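# Store the glue stick in the drawer and close it

## Task

Place the glue stick inside the drawer of the wooden box, then push the drawer shut so nothing is left outside it.

## Robot and tools

Robot: two arms, left_arm and right_arm, each ending in a two-finger gripper whose fingers can fold. Cameras: cam_head_left, cam_head_right, cam_high (fixed) and cam_left_wrist, cam_right_wrist (carried), all 896x504.

Frames. The scene frame has its origin at table-top height, halfway between the nominal arm bases; +z is up, +x points out over the table, and left_arm sits on the +y side (image sides may differ). Calibrated bases in the scene frame: left_arm (-0.008, +0.400, +0.050) m, quat_wxyz (+1.000, 0, 0, +0.007); right_arm (-0.011, -0.398, +0.050) m, quat_wxyz (+1.000, 0, 0, -0.024). Every hand pose, target and wrist-camera pose is given in that arm's own base frame; fixed cameras and the table use the scene frame. On the gripper, +z runs along the fingers and the fingers open and close along y. end_effector_position is the point between the pads when closed; fingertips stick out about 33 mm past it when the gap is 40 mm or less, only 9 mm when fully open. Reported poses can be off by a few cm.

The row. Every motion command is built from rows of 20 numbers, always covering both arms: left x, y, z, qw, qx, qy, qz, gripper position, force_limit, speed, then the same ten for the right. x, y, z (metres) and the w-first quaternion are an absolute pose for that gripper in its own base frame, not an offset. The three gripper numbers each lie in [-1, 1]. position: +1 fully open (140 mm), about -0.8 pads touching, -1 closes until blocked. force_limit: pad force after a slow close, roughly 14 N at -1, 40 N at 0, 58 N at +1. speed: finger speed, about 30 mm/s at -1, 140 at 0, 250 at +1; faster closes squeeze harder. Both default to +1. To keep an arm idle, resend its last reported pose and its last gripper numbers every call; to keep an orientation, repeat the same quaternion rather than the drifted reported one.

execute_actions(actions, cameras). actions: a list of actions; each action is a list of up to 15 rows, one per 1/30 s step, the last row repeating if fewer. If any target lies over 0.6 m from the gripper's current position along one of the gripper's axes, that action is rejected for both arms; a malformed or failing first action rejects the whole call. Each step the controller limits the commanded pose to 70 mm and 16 degrees from the measured one, so one action may fall short; the result's Hand target shows where the arm is headed. An empty actions list returns images and fuller state. cameras: list of names, ["all"], or [] (unknown names invalidate the call).

move(target, speed, blend, stop_force, zero, blocking, cameras). target: one row or up to 15 rows of absolute poses; the gripper follows a straight line, not avoiding obstacles, within 10 s total. speed: m/s, 0.002 to 1 (default 0.25), rotation up to twice that in rad/s; one value or one per target. blend: corner rounding in metres per target (0 = stop at each). stop_force: 12 to 80 N, ends an arm's path when push against its travel exceeds it; use it only very slowly, not while the gripper rotates, and omit it when backing off a contact. The arm keeps pressing after stopping. zero (default true) re-zeroes the force reading first. blocking=false returns after about 0.5 s while the move runs (not allowed with stop_force); a new move replaces a running one. The result adds a move: line, e.g. done, off_target, moving, held, fault; limits=paced means clipped commands, limits=held means steps were withheld (clearance check between arms). Keep the same finger numbers on every row of a list.

wait(seconds 0 to 10): arms hold their last command. stop(): brakes a running move; fingers keep going. zoom_image(camera, region=[x0, y0, x1, y1]): pixel box, at most 504 wide and high, from that camera's latest image. finished_scene(scene): the present scene's number; ends it irreversibly, so the drawer must be shut with the stick inside beforehand.

Reading results. object_status: 0 moving, 1 blocked while opening, 2 blocked while closing (a grip), 3 reached the command or pads met (maybe empty). Confirm a grip by 2. position_measured is in counts: 3 open, about 75 = 100 mm, 139 = 60 mm, 200 = 20 mm, 230 pads touching. To tighten, raise force_limit and change position slightly (-1 to -0.98); to loosen, reopen and close slowly. Flange force: estimated external force along gripper axes, noisy, includes held weight; no reading near singular poses. Joint velocities may say within noise. Tool commands lists current gripper commands.

Avoid: a joint torque over its limit (139 N m for waist, shoulder, elbow; 34.8 N m for the three wrist joints) or 150 N on any part freezes that arm 10 s. The arms are stiff, so aim only barely past a firm surface. Never let the arms or grippers collide or squeeze each other. Grip with the outer quarter of the pads; near the palm, fingers fold and narrow parts slip. Fingertips pushed into a surface fold quietly. Do not drop things, release moving parts, slam the drawer, or let anything leave the table. Long stretched holds heat motors; a MOTOR HOT line warns of a 30 to 60 s brake stop.

Each tool is called after ">>>" by a JSON object that holds its "api" and its "payload", one argument or row to a line.

## Session

>>> {"api": "execute_actions", "payload": {
  "actions": []
}}

Scene clock: 0.00 s.
left_arm: end_effector_position=(+0.3321, -0.6807, +0.0598) position_measured=3 object_status=3 end_effector_quat_wxyz=(+0.167, +0.651, -0.550, +0.496) | right_arm: end_effector_position=(+0.3461, -0.1994, +0.3023) position_measured=3 object_status=3 end_effector_quat_wxyz=(-0.068, -0.592, +0.752, -0.283)
Joint positions: left_arm=[-0.899 0.4 -0.414 -0.33 0.359 1.445] | right_arm=[0.351 -0.489 -0.538 0.592 -1.485 -0.628]
Joint velocities: within noise
Flange force (N): no reading
Hand target: left_arm +0.3321, -0.6807, +0.0598; +0.167, +0.651, -0.550, +0.496 | right_arm +0.3461, -0.1994, +0.3023; -0.068, -0.592, +0.752, -0.283
Tool commands: left_gripper/position=+1.0 left_gripper/force_limit=+1.0 left_gripper/speed=+1.0 right_gripper/position=+1.0 right_gripper/force_limit=+1.0 right_gripper/speed=+1.0

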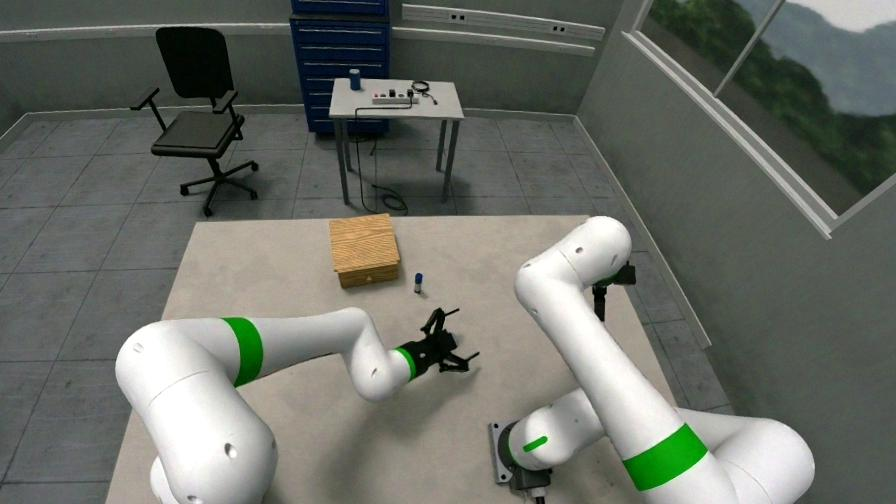

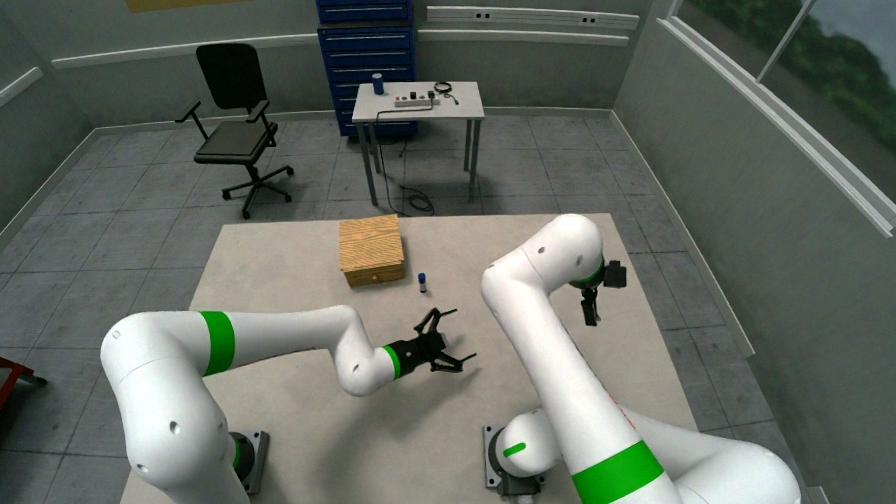

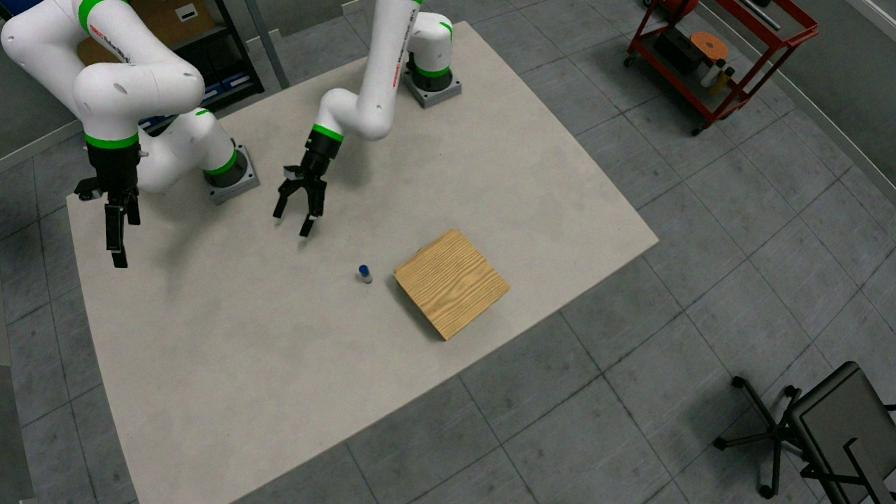

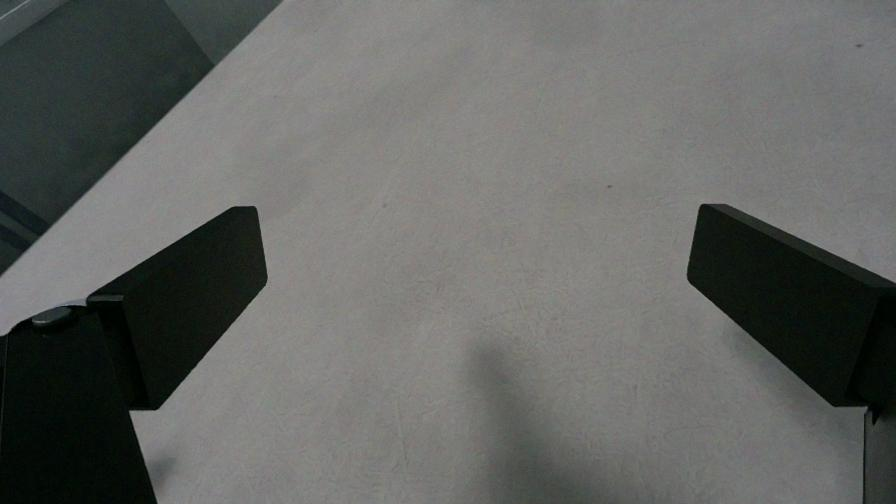

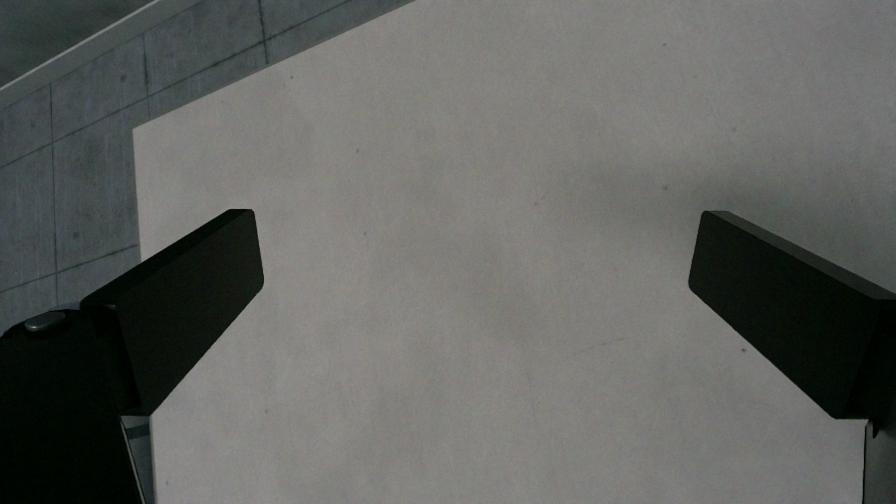

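>>> {"api": "zoom_image", "payload": {
  "camera": "cam_head_left",
  "region": [310, 200, 470, 300]
}}

>>> {"api": "zoom_image", "payload": {
  "camera": "cam_high",
  "region": [340, 210, 540, 350]
}}

>>> {"api": "zoom_image", "payload": {
  "camera": "cam_head_right",
  "region": [320, 200, 480, 300]
}}

Scaled by 3.150 from the camera's 896x504 image, which has a finer 1280x720 frame.

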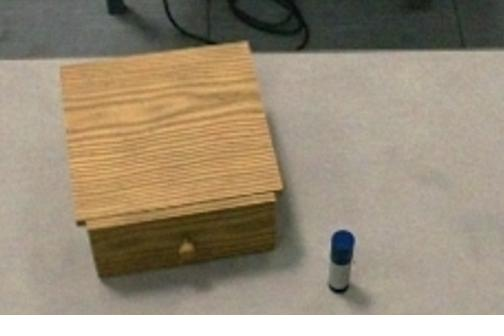

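Scaled by 2.520 from the camera's 896x504 image, which has a finer 1280x720 frame.

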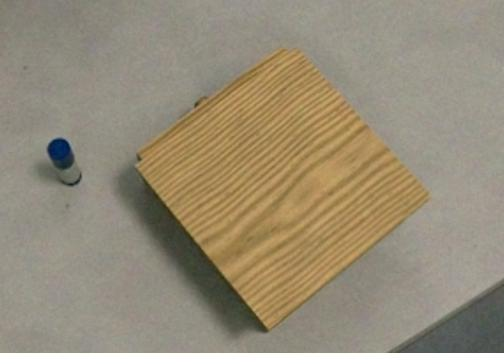

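Scaled by 3.150 from the camera's 896x504 image, which has a finer 1280x720 frame.

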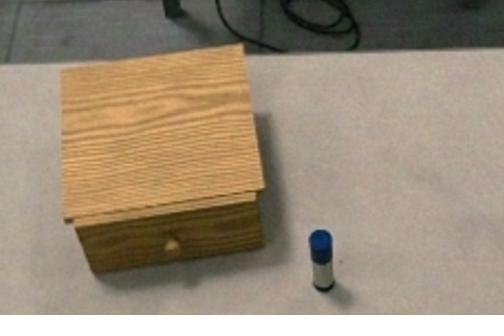

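>>> {"api": "move", "payload": {
  "target": [
    [0.350,-0.341,0.150,-0.0595,0.8973,0.1277,0.4184,1,1,1,0.361,0.222,0.103,-0.1288,0.8188,0.2022,0.5216,1,1,1]
  ],
  "speed": 0.45,
  "cameras": ["all"]
}}

Scene clock: 10.33 s.
left_arm: end_effector_position=(+0.3500, -0.3410, +0.1500) position_measured=3 object_status=3 end_effector_quat_wxyz=(-0.059, +0.897, +0.128, +0.418) | right_arm: end_effector_position=(+0.3622, +0.2210, +0.1031) position_measured=3 object_status=3 end_effector_quat_wxyz=(-0.253, +0.812, +0.282, +0.443)
Joint positions: left_arm=[-1.56 0.079 -0.657 2.265 1.288 0.732] | right_arm=[0.83 -0.764 -1.187 -0.262 -0.08 1.659]
Joint velocities: left_arm=[within noise] | right_arm=[0.024 0.005 0.011 0.457 -0.17 -0.512]
Flange force (N): left_arm=[1.6 -6.3 -0.3] | right_arm=no reading
Hand target: left_arm +0.3500, -0.3410, +0.1500; -0.059, +0.897, +0.128, +0.418 | right_arm +0.3621, +0.2212, +0.1032; -0.253, +0.814, +0.283, +0.440
Off the commanded pose: left_arm 0.000 m, 0 deg | right_arm 0.002 m, 19 deg; orientation clipped.
led back after a hold (right arm): the arm was led back toward your command in small steps, so it may still be short of it.
move: moving (right_arm; a check stopped the path; no rest 5 s after the path's end); limits=paced,held
pose unreachable (right arm): on one or more control steps of this call, first in action 0 (counted from 0), this arm could not follow its commanded pose, so it was not sent that pose on those steps. It may still have moved: this result reports where it is.
cause: moving toward the commanded pose would bring two parts of the arm too close to each other (joints 3 (elbow) to 5 (wrist pitch) lie between them).

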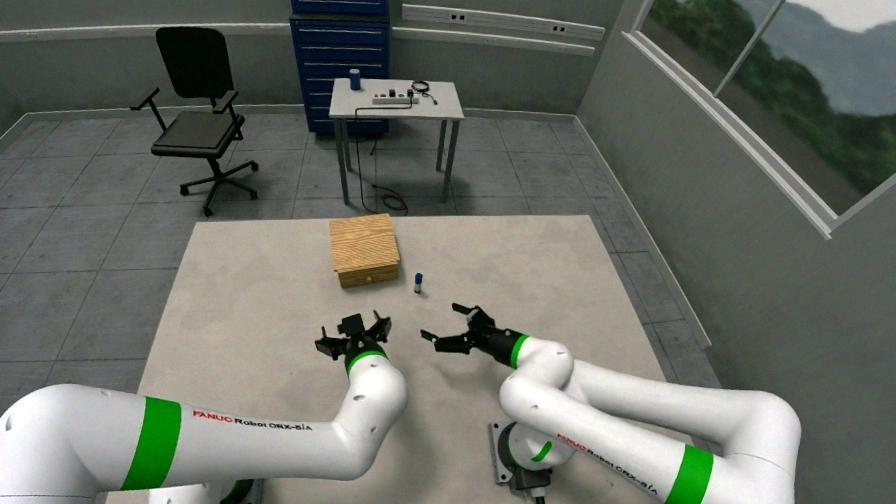

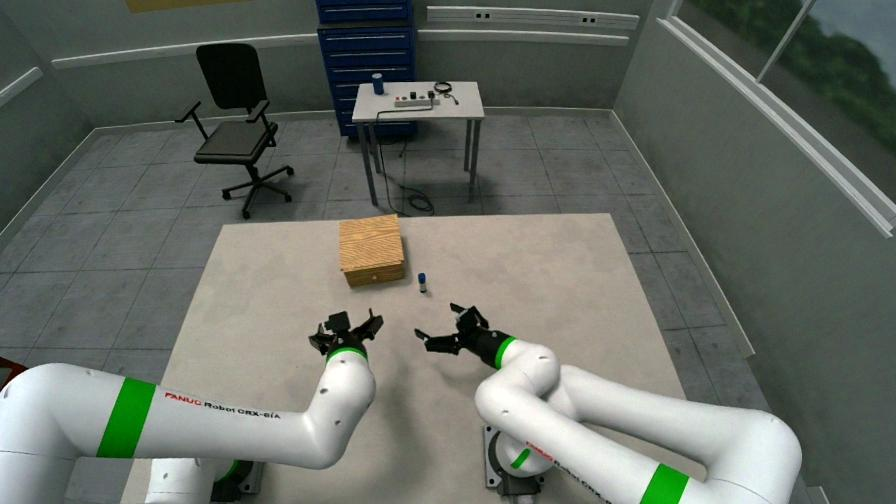

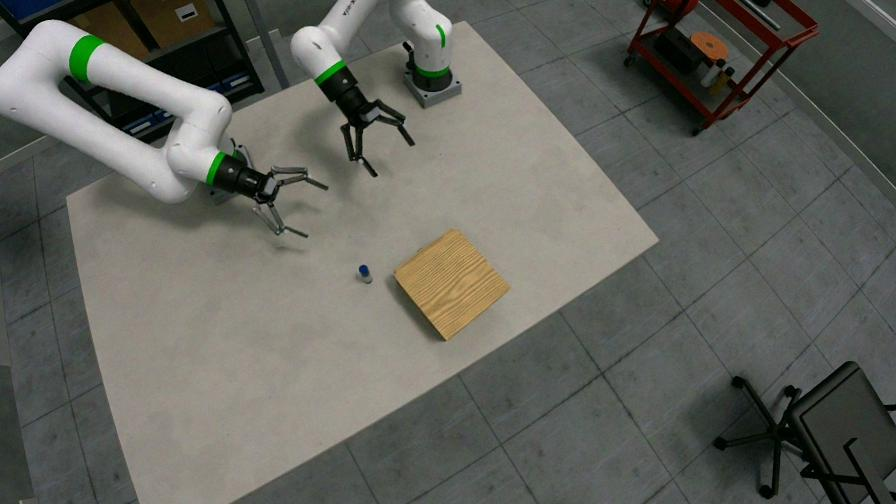

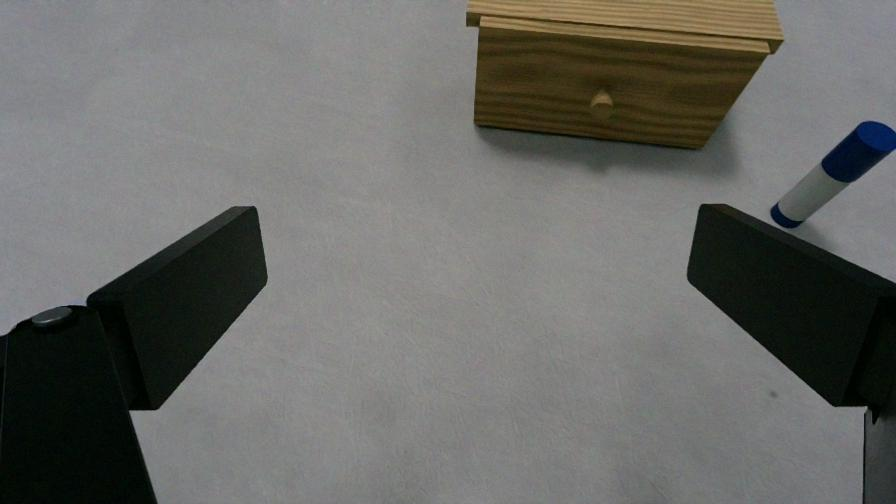

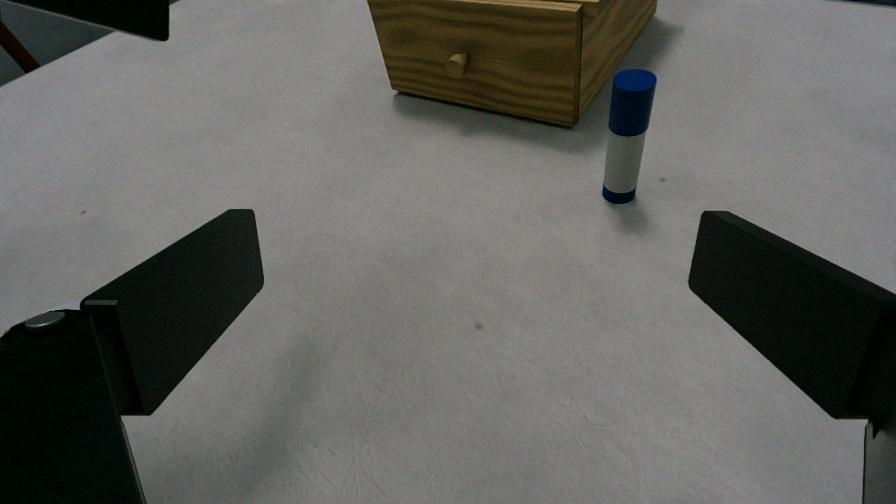

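>>> {"api": "move", "payload": {
  "target": [
    [0.457,-0.4135,0.114,-0.0302,0.904,0.0648,0.4215,-0.03,-1,1,0.552,0.179,0.043,-0.425,0.5748,0.5063,0.4825,0.1,-1,1]
  ],
  "speed": 0.4,
  "cameras": ["all"]
}}

Scene clock: 15.23 s.
left_arm: end_effector_position=(+0.4570, -0.4135, +0.1140) position_measured=132 object_status=3 end_effector_quat_wxyz=(-0.030, +0.904, +0.065, +0.422) | right_arm: end_effector_position=(+0.5520, +0.1790, +0.0430) position_measured=117 object_status=3 end_effector_quat_wxyz=(-0.425, +0.575, +0.506, +0.482)
Joint positions: left_arm=[-1.293 0.269 -0.559 2.013 0.997 0.646] | right_arm=[-0.396 0.775 -0.492 1.878 1.484 1.277]
Flange force (N): left_arm=[0.2 -6.8 -2.2] | right_arm=[7.4 -3.9 -5.7]
Hand target: left_arm +0.4570, -0.4135, +0.1140; -0.030, +0.904, +0.065, +0.422 | right_arm +0.5520, +0.1790, +0.0430; -0.425, +0.575, +0.506, +0.482
Off the commanded pose: left_arm 0.000 m, 0 deg | right_arm 0.000 m, 0 deg.
led back after a hold (right arm): the arm was led back toward your command in small steps, so it may still be short of it.
move: done; limits=paced

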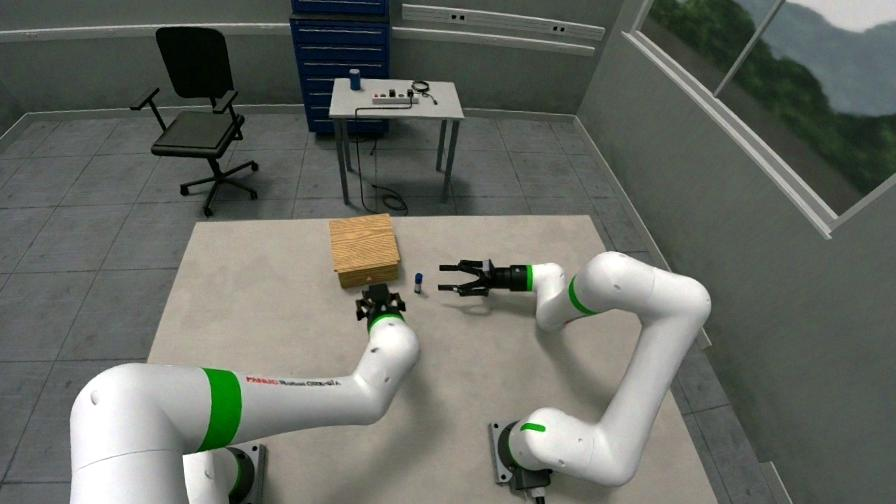

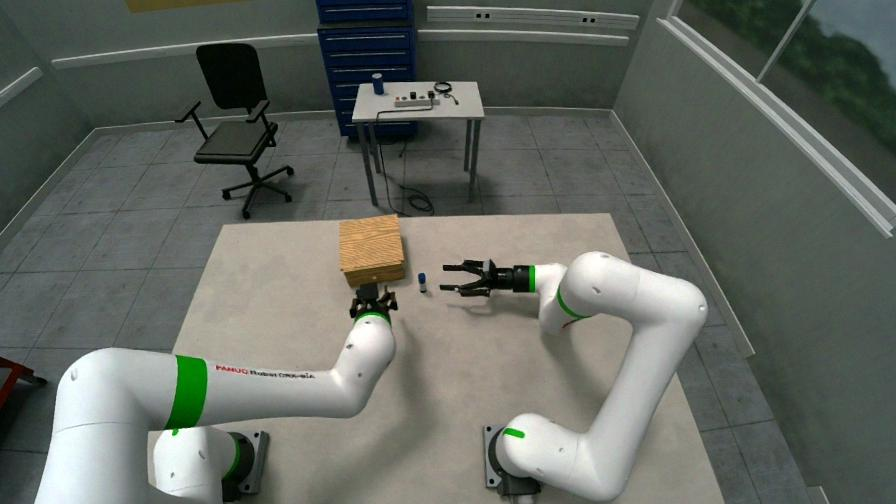

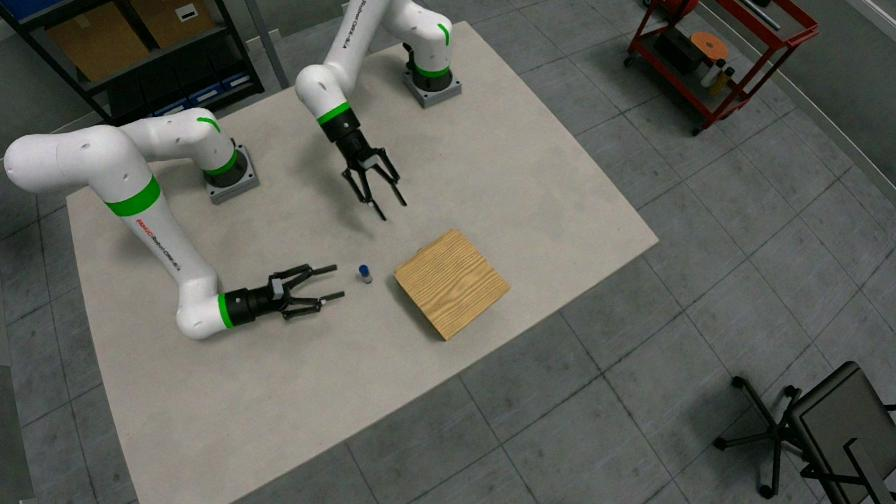

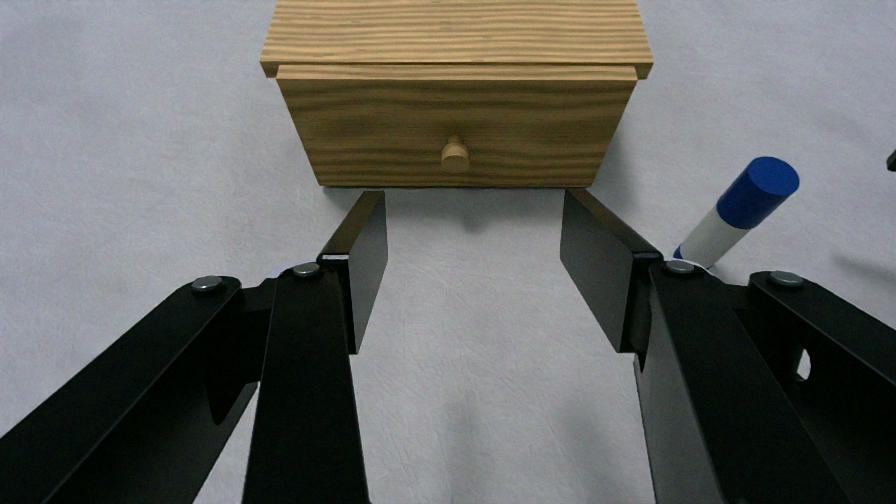

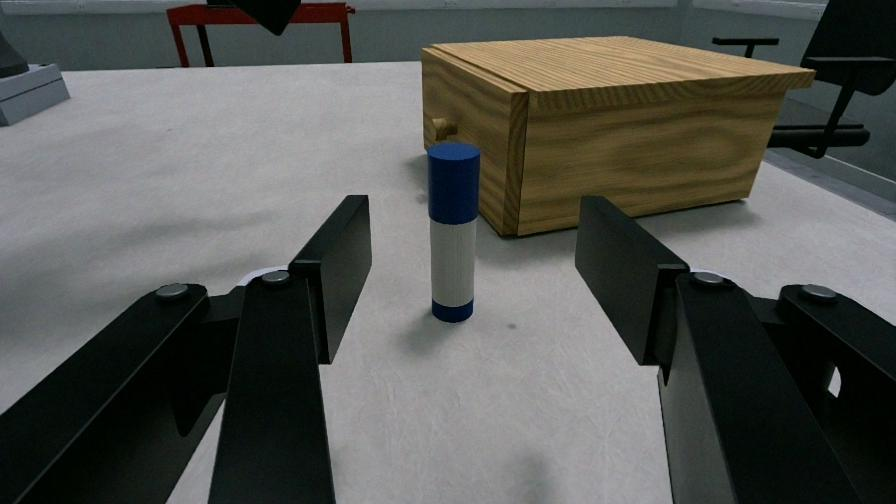

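>>> {"api": "move", "payload": {
  "target": [
    [0.457,-0.4135,0.114,-0.0302,0.904,0.0648,0.4215,-0.03,-1,1,0.546,0.2317,0.015,-0.425,0.5748,0.5063,0.4825,0.1,-1,1]
  ],
  "speed": 0.2,
  "cameras": ["cam_right_wrist", "cam_high", "cam_head_left"]
}}

Scene clock: 17.03 s.
left_arm: end_effector_position=(+0.4570, -0.4135, +0.1140) position_measured=132 object_status=3 end_effector_quat_wxyz=(-0.030, +0.904, +0.065, +0.422) | right_arm: end_effector_position=(+0.5460, +0.2317, +0.0150) position_measured=117 object_status=3 end_effector_quat_wxyz=(-0.425, +0.575, +0.506, +0.482)
Joint positions: left_arm=[-1.293 0.269 -0.559 2.013 0.997 0.646] | right_arm=[-0.274 0.807 -0.544 1.753 1.433 1.352]
Flange force (N): left_arm=[0.4 -6.8 -1.7] | right_arm=[7.6 -2.7 -5.3]
Hand target: left_arm +0.4570, -0.4135, +0.1140; -0.030, +0.904, +0.065, +0.422 | right_arm +0.5460, +0.2317, +0.0150; -0.425, +0.575, +0.506, +0.482
Off the commanded pose: left_arm 0.000 m, 0 deg | right_arm 0.000 m, 0 deg.
move: done
Images, in order (width x height): cam_head_left 896x504, cam_high 896x504, cam_right_wrist 896x504.

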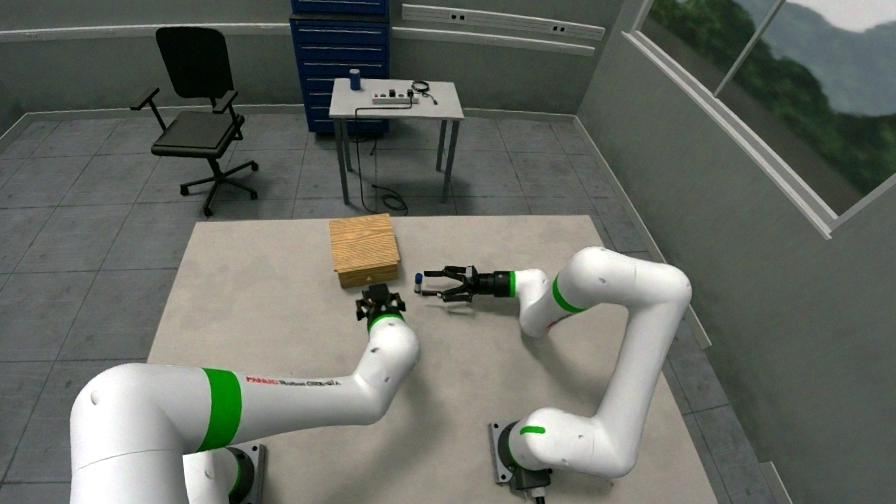

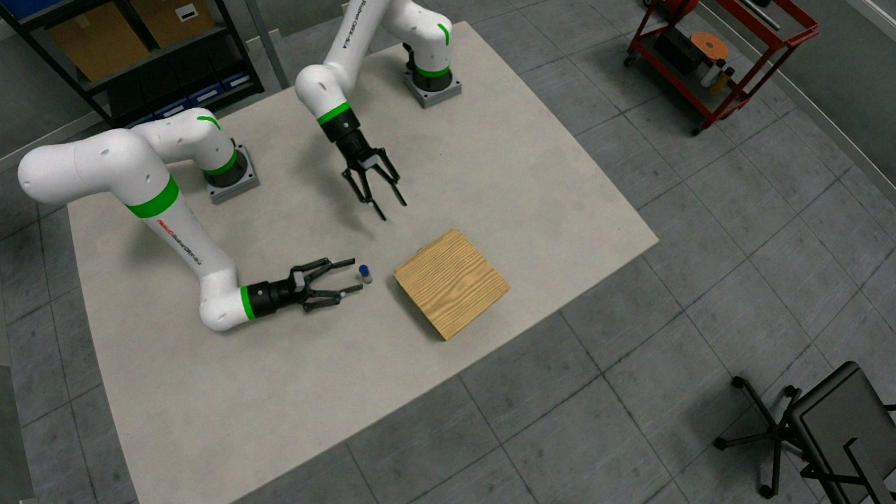

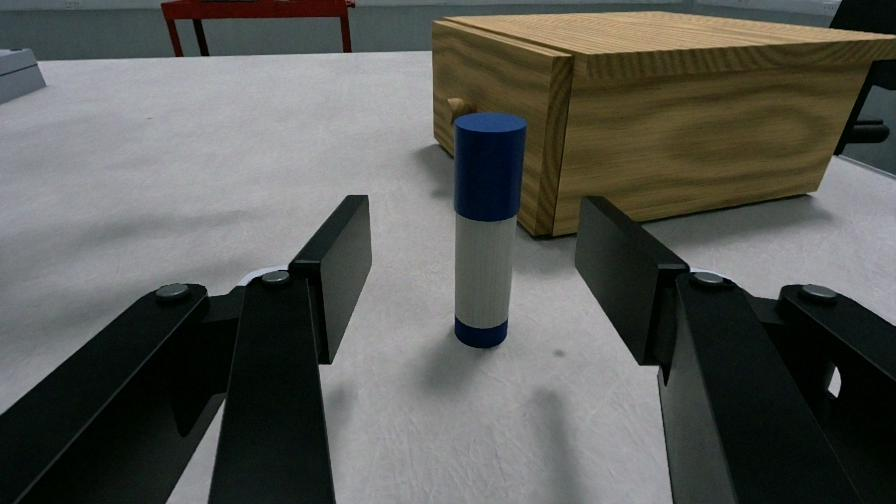

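>>> {"api": "move", "payload": {
  "target": [
    [0.457,-0.4135,0.114,-0.0302,0.904,0.0648,0.4215,-0.03,-1,1,0.5554,0.2682,0.008,-0.425,0.5748,0.5063,0.4825,0.1,-1,1],
    [0.457,-0.4135,0.114,-0.0302,0.904,0.0648,0.4215,-0.03,-1,1,0.5554,0.2682,0.008,-0.425,0.5748,0.5063,0.4825,-1,-1,-1]
  ],
  "speed": 0.1,
  "cameras": ["cam_right_wrist", "cam_high"]
}}

Scene clock: 21.40 s.
left_arm: end_effector_position=(+0.4570, -0.4135, +0.1140) position_measured=132 object_status=3 end_effector_quat_wxyz=(-0.030, +0.904, +0.065, +0.422) | right_arm: end_effector_position=(+0.5554, +0.2682, +0.0080) position_measured=193 object_status=0 end_effector_quat_wxyz=(-0.425, +0.575, +0.506, +0.482)
Joint positions: left_arm=[-1.293 0.269 -0.559 2.013 0.997 0.646] | right_arm=[-0.177 0.824 -0.537 1.657 1.411 1.359]
Flange force (N): left_arm=[0.2 -6.3 -2.2] | right_arm=[7.6 -2.1 -6.9]
Hand target: left_arm +0.4570, -0.4135, +0.1140; -0.030, +0.904, +0.065, +0.422 | right_arm +0.5554, +0.2682, +0.0080; -0.425, +0.575, +0.506, +0.482
Off the commanded pose: left_arm 0.000 m, 0 deg | right_arm 0.000 m, 0 deg.
move: done
Images, in order (width x height): cam_high 896x504, cam_right_wrist 896x504.

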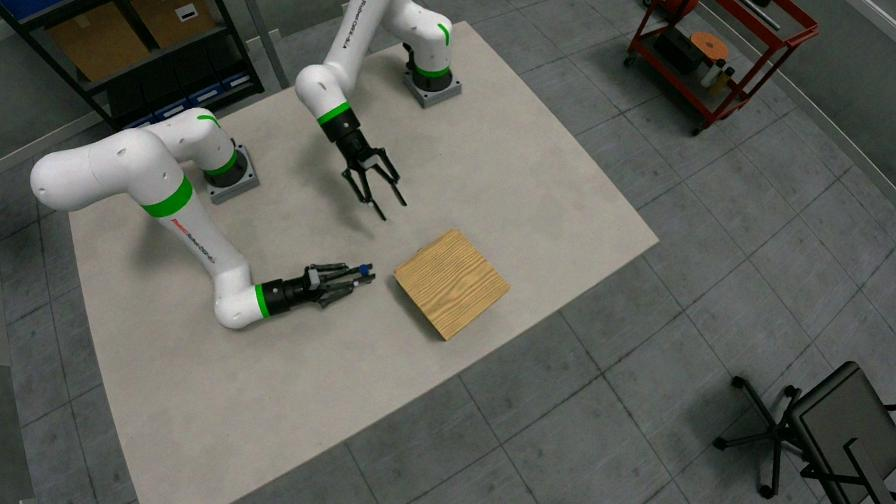

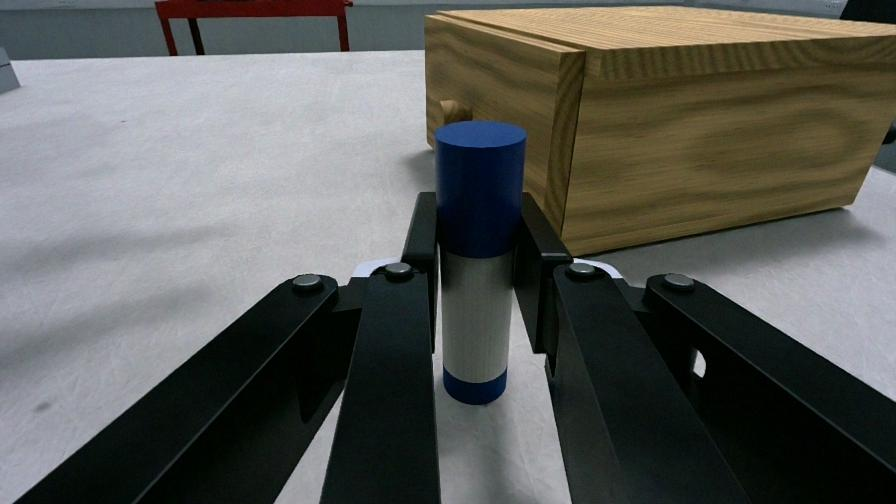

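>>> {"api": "zoom_image", "payload": {
  "camera": "cam_high",
  "region": [290, 220, 450, 320]
}}

>>> {"api": "wait", "payload": {
  "seconds": 0.3,
  "cameras": ["cam_right_wrist"]
}}

Scaled by 3.150 from the camera's 896x504 image, which has a finer 1280x720 frame.

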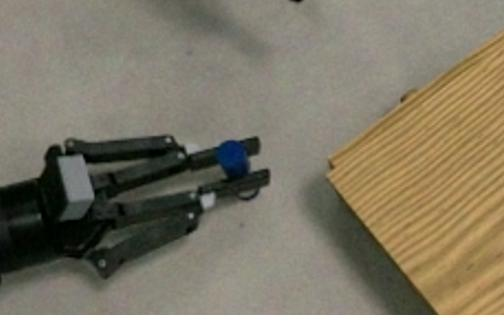

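Scene clock: 21.87 s.
left_arm: end_effector_position=(+0.4570, -0.4135, +0.1140) position_measured=132 object_status=3 end_effector_quat_wxyz=(-0.030, +0.904, +0.065, +0.422) | right_arm: end_effector_position=(+0.5554, +0.2682, +0.0080) position_measured=193 object_status=2 end_effector_quat_wxyz=(-0.425, +0.575, +0.506, +0.482)
Joint positions: left_arm=[-1.293 0.269 -0.559 2.013 0.997 0.646] | right_arm=[-0.177 0.824 -0.537 1.657 1.411 1.359]
Flange force (N): left_arm=[0.3 -6.6 -1.7] | right_arm=[6.9 -1.7 -6.4]
Hand target: left_arm +0.4570, -0.4135, +0.1140; -0.030, +0.904, +0.065, +0.422 | right_arm +0.5554, +0.2682, +0.0080; -0.425, +0.575, +0.506, +0.482
Tool commands: left_gripper/position=-0.03 left_gripper/force_limit=-1.0 left_gripper/speed=+1.0 right_gripper/position=-1.0 right_gripper/force_limit=-1.0 right_gripper/speed=-1.0
Off the commanded pose: left_arm 0.000 m, 0 deg | right_arm 0.000 m, 0 deg.
wait: 0.30 s; at rest from the start
Images, in order (width x height): cam_right_wrist 896x504.

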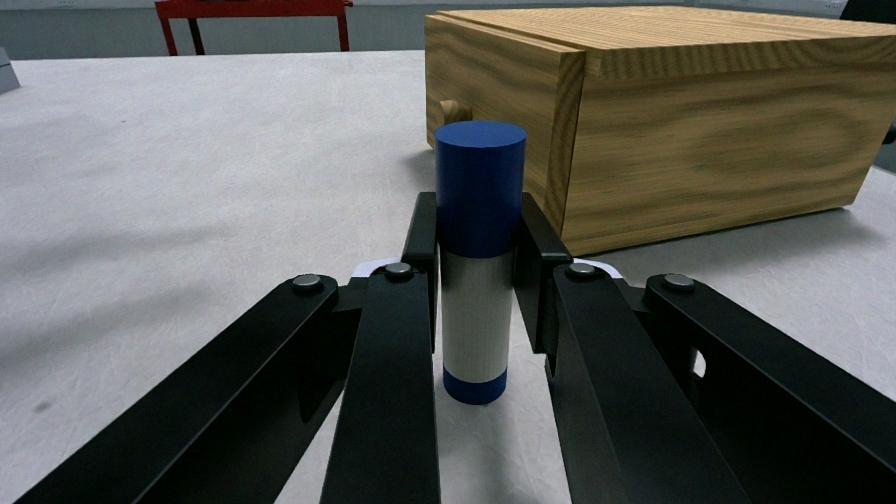

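>>> {"api": "move", "payload": {
  "target": [
    [0.457,-0.4135,0.114,-0.0302,0.904,0.0648,0.4215,-0.03,-1,1,0.5554,0.2682,0.008,-0.425,0.5748,0.5063,0.4825,-0.2,-0.5,-0.5],
    [0.457,-0.4135,0.114,-0.0302,0.904,0.0648,0.4215,-0.03,-1,1,0.5536,0.2543,0.008,-0.425,0.5748,0.5063,0.4825,-0.2,-0.5,-0.5],
    [0.457,-0.4135,0.114,-0.0302,0.904,0.0648,0.4215,-0.03,-1,1,0.5536,0.2543,0.008,-0.425,0.5748,0.5063,0.4825,-1,-0.5,-1]
  ],
  "speed": 0.1,
  "cameras": ["cam_right_wrist", "cam_high"]
}}

>>> {"api": "zoom_image", "payload": {
  "camera": "cam_high",
  "region": [290, 220, 450, 320]
}}

Scene clock: 25.87 s.
left_arm: end_effector_position=(+0.4570, -0.4135, +0.1140) position_measured=132 object_status=3 end_effector_quat_wxyz=(-0.030, +0.904, +0.065, +0.422) | right_arm: end_effector_position=(+0.5536, +0.2543, +0.0080) position_measured=194 object_status=0 end_effector_quat_wxyz=(-0.425, +0.575, +0.506, +0.482)
Joint positions: left_arm=[-1.293 0.269 -0.559 2.013 0.997 0.646] | right_arm=[-0.213 0.825 -0.534 1.692 1.419 1.358]
Flange force (N): left_arm=[0.2 -6.9 -2.1] | right_arm=[7.6 -2.0 -6.9]
Hand target: left_arm +0.4570, -0.4135, +0.1140; -0.030, +0.904, +0.065, +0.422 | right_arm +0.5536, +0.2543, +0.0080; -0.425, +0.575, +0.506, +0.482
Off the commanded pose: left_arm 0.000 m, 0 deg | right_arm 0.000 m, 0 deg.
move: done
Images, in order (width x height): cam_high 896x504, cam_right_wrist 896x504.

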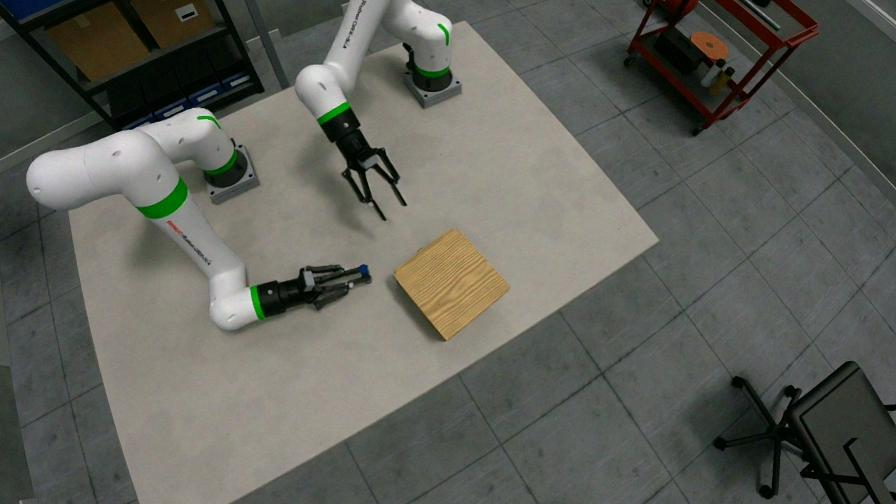

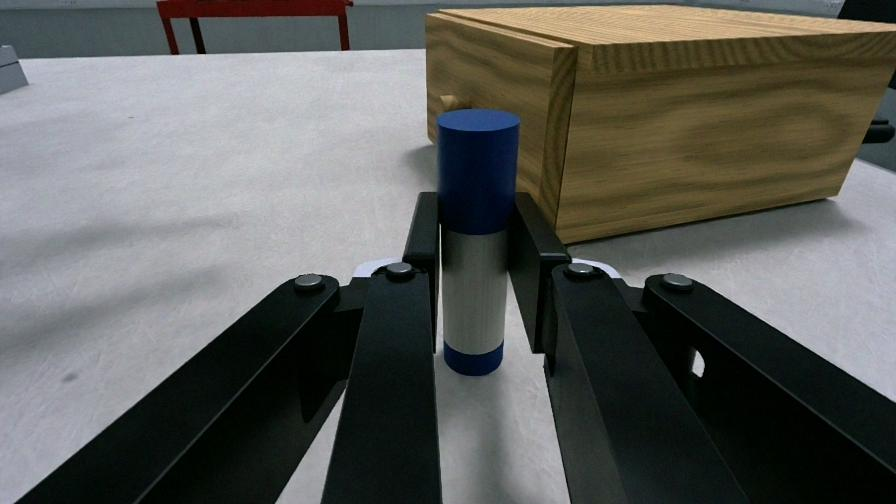

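Scaled by 3.150 from the camera's 896x504 image, which has a finer 1280x720 frame.

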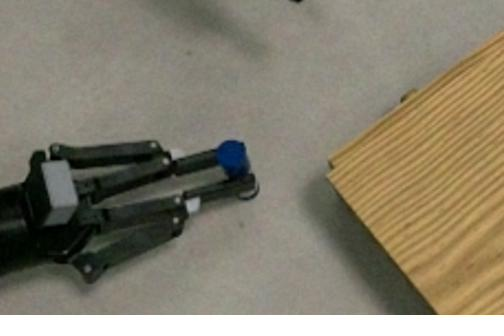

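>>> {"api": "move", "payload": {
  "target": [
    [0.457,-0.4135,0.114,-0.0302,0.904,0.0648,0.4215,-0.03,-1,1,0.5536,0.2543,0.11,-0.425,0.5748,0.5063,0.4825,-1,-0.5,-1],
    [0.5543,-0.3954,0.014,-0.0410,0.8171,0.0586,0.5721,-0.03,-1,1,0.5025,0.2025,0.25,0,0.6307,0.7760,0,-1,-0.5,-1]
  ],
  "speed": [0.2,0.35],
  "blend": [0.03,0],
  "cameras": ["cam_right_wrist", "cam_left_wrist", "cam_high","cam_head_left"]
}}

Scene clock: 29.00 s.
left_arm: end_effector_position=(+0.5543, -0.3954, +0.0140) position_measured=132 object_status=3 end_effector_quat_wxyz=(-0.041, +0.817, +0.059, +0.572) | right_arm: end_effector_position=(+0.5025, +0.2025, +0.2500) position_measured=194 object_status=2 end_effector_quat_wxyz=(+0.000, +0.631, +0.776, +0.000)
Joint positions: left_arm=[-1.034 0.653 -0.62 1.296 1.123 1.266] | right_arm=[0.141 0.238 0.291 3.142 1.624 0.065]
Flange force (N): left_arm=[3.6 -5.1 -3.2] | right_arm=[-2.6 -3.3 -3.8]
Hand target: left_arm +0.5543, -0.3954, +0.0140; -0.041, +0.817, +0.059, +0.572 | right_arm +0.5025, +0.2025, +0.2500; +0.000, +0.631, +0.776, +0.000
Off the commanded pose: left_arm 0.000 m, 0 deg | right_arm 0.000 m, 0 deg.
move: done
Images, in order (width x height): cam_head_left 896x504, cam_high 896x504, cam_left_wrist 896x504, cam_right_wrist 896x504.

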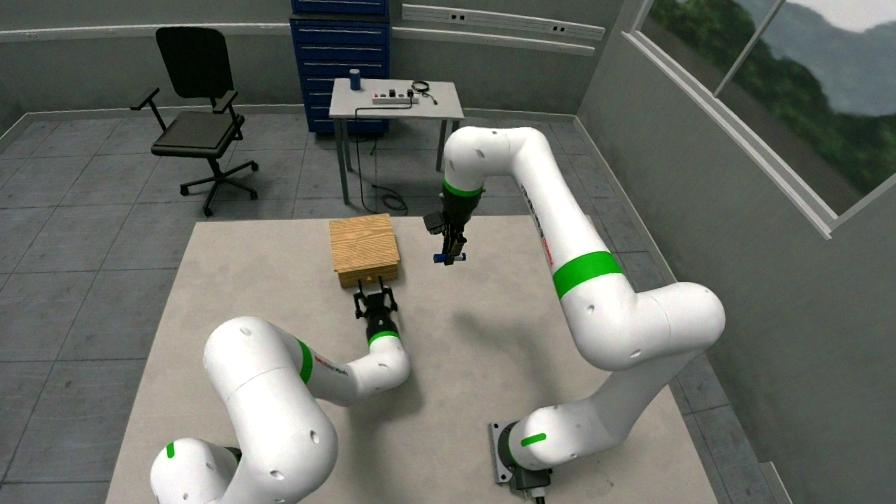

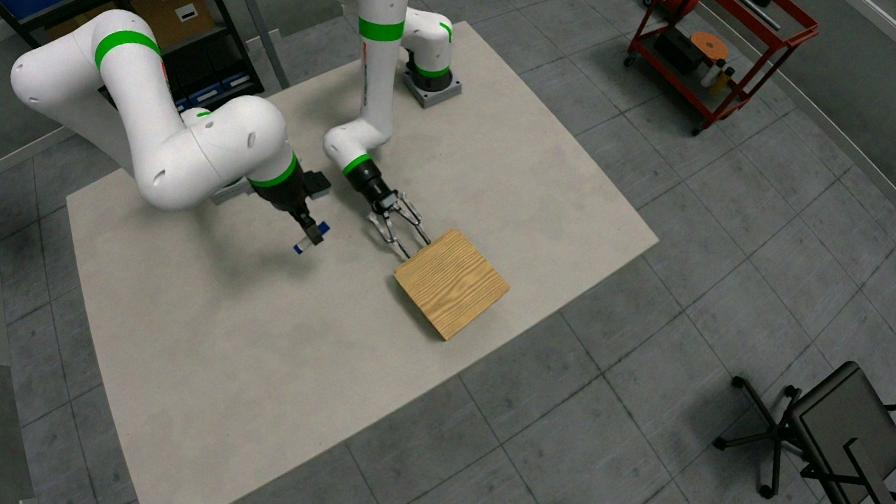

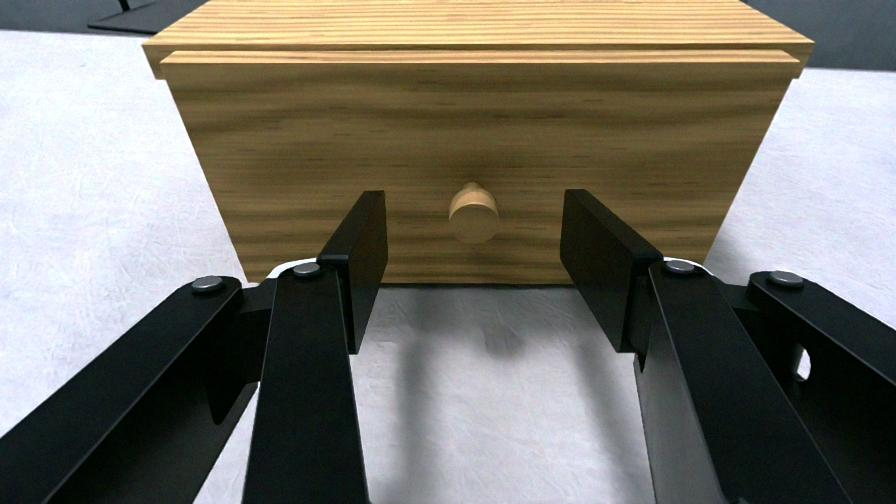

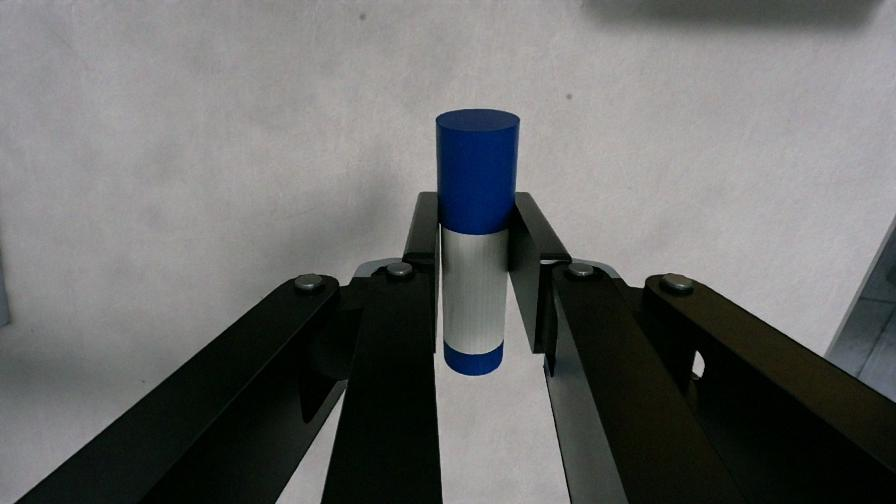

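>>> {"api": "move", "payload": {
  "target": [
    [0.5701,-0.3931,0.0082,-0.0410,0.8171,0.0586,0.5721,-0.03,-1,1,0.5025,0.2025,0.25,0,0.6307,0.7760,0,-1,-0.5,-1],
    [0.5701,-0.3931,0.0082,-0.0410,0.8171,0.0586,0.5721,-1,-0.02,-1,0.5025,0.2025,0.25,0,0.6307,0.7760,0,-1,-0.5,-1]
  ],
  "speed": 0.06,
  "cameras": ["cam_left_wrist"]
}}

>>> {"api": "wait", "payload": {
  "seconds": 0.4,
  "cameras": ["cam_left_wrist"]
}}

Scene clock: 32.00 s.
left_arm: end_effector_position=(+0.5701, -0.3931, +0.0082) position_measured=207 object_status=0 end_effector_quat_wxyz=(-0.041, +0.817, +0.059, +0.572) | right_arm: end_effector_position=(+0.5025, +0.2025, +0.2500) position_measured=194 object_status=2 end_effector_quat_wxyz=(+0.000, +0.631, +0.776, +0.000)
Joint positions: left_arm=[-0.995 0.674 -0.601 1.257 1.113 1.271] | right_arm=[0.141 0.238 0.291 3.142 1.624 0.065]
Flange force (N): left_arm=[1.8 -4.7 -1.6] | right_arm=[-2.9 -3.4 -3.5]
Hand target: left_arm +0.5701, -0.3931, +0.0082; -0.041, +0.817, +0.059, +0.572 | right_arm +0.5025, +0.2025, +0.2500; +0.000, +0.631, +0.776, +0.000
Off the commanded pose: left_arm 0.000 m, 0 deg | right_arm 0.000 m, 0 deg.
move: done
Images, in order (width x height): cam_left_wrist 896x504.

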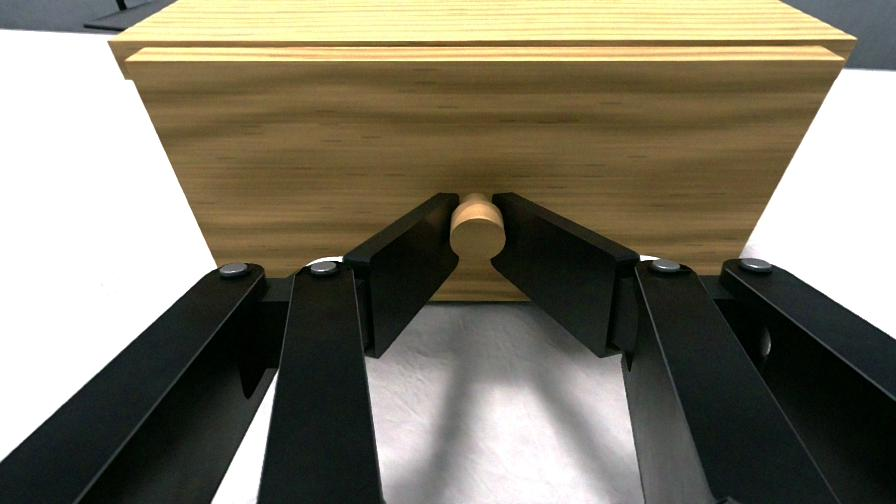

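Scene clock: 32.40 s.
left_arm: end_effector_position=(+0.5701, -0.3931, +0.0082) position_measured=207 object_status=2 end_effector_quat_wxyz=(-0.041, +0.817, +0.059, +0.572) | right_arm: end_effector_position=(+0.5025, +0.2025, +0.2500) position_measured=194 object_status=2 end_effector_quat_wxyz=(+0.000, +0.631, +0.776, +0.000)
Joint positions: left_arm=[-0.995 0.674 -0.601 1.257 1.113 1.271] | right_arm=[0.141 0.238 0.291 3.142 1.624 0.065]
Flange force (N): left_arm=[2.0 -5.2 -1.4] | right_arm=[-3.4 -3.2 -3.4]
Hand target: left_arm +0.5701, -0.3931, +0.0082; -0.041, +0.817, +0.059, +0.572 | right_arm +0.5025, +0.2025, +0.2500; +0.000, +0.631, +0.776, +0.000
Tool commands: left_gripper/position=-1.0 left_gripper/force_limit=-0.02 left_gripper/speed=-1.0 right_gripper/position=-1.0 right_gripper/force_limit=-0.5 right_gripper/speed=-1.0
Off the commanded pose: left_arm 0.000 m, 0 deg | right_arm 0.000 m, 0 deg.
wait: 0.40 s; at rest by 0.17 s
Images, in order (width x height): cam_left_wrist 896x504.

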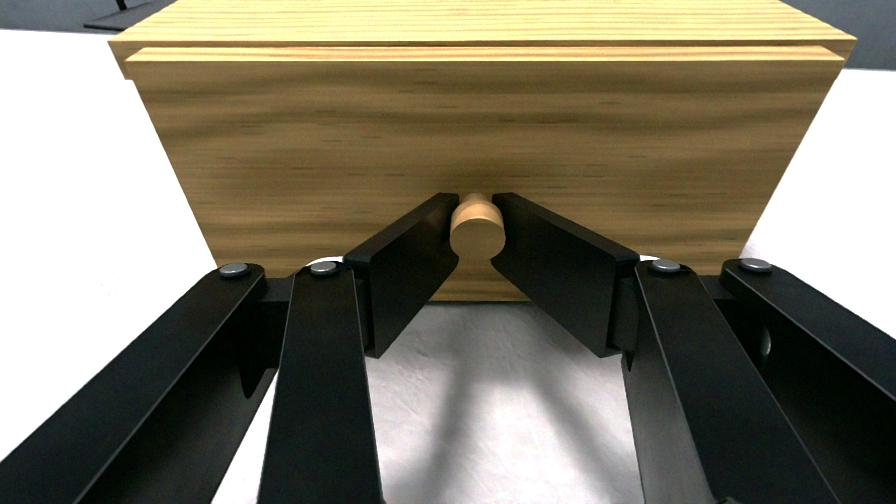

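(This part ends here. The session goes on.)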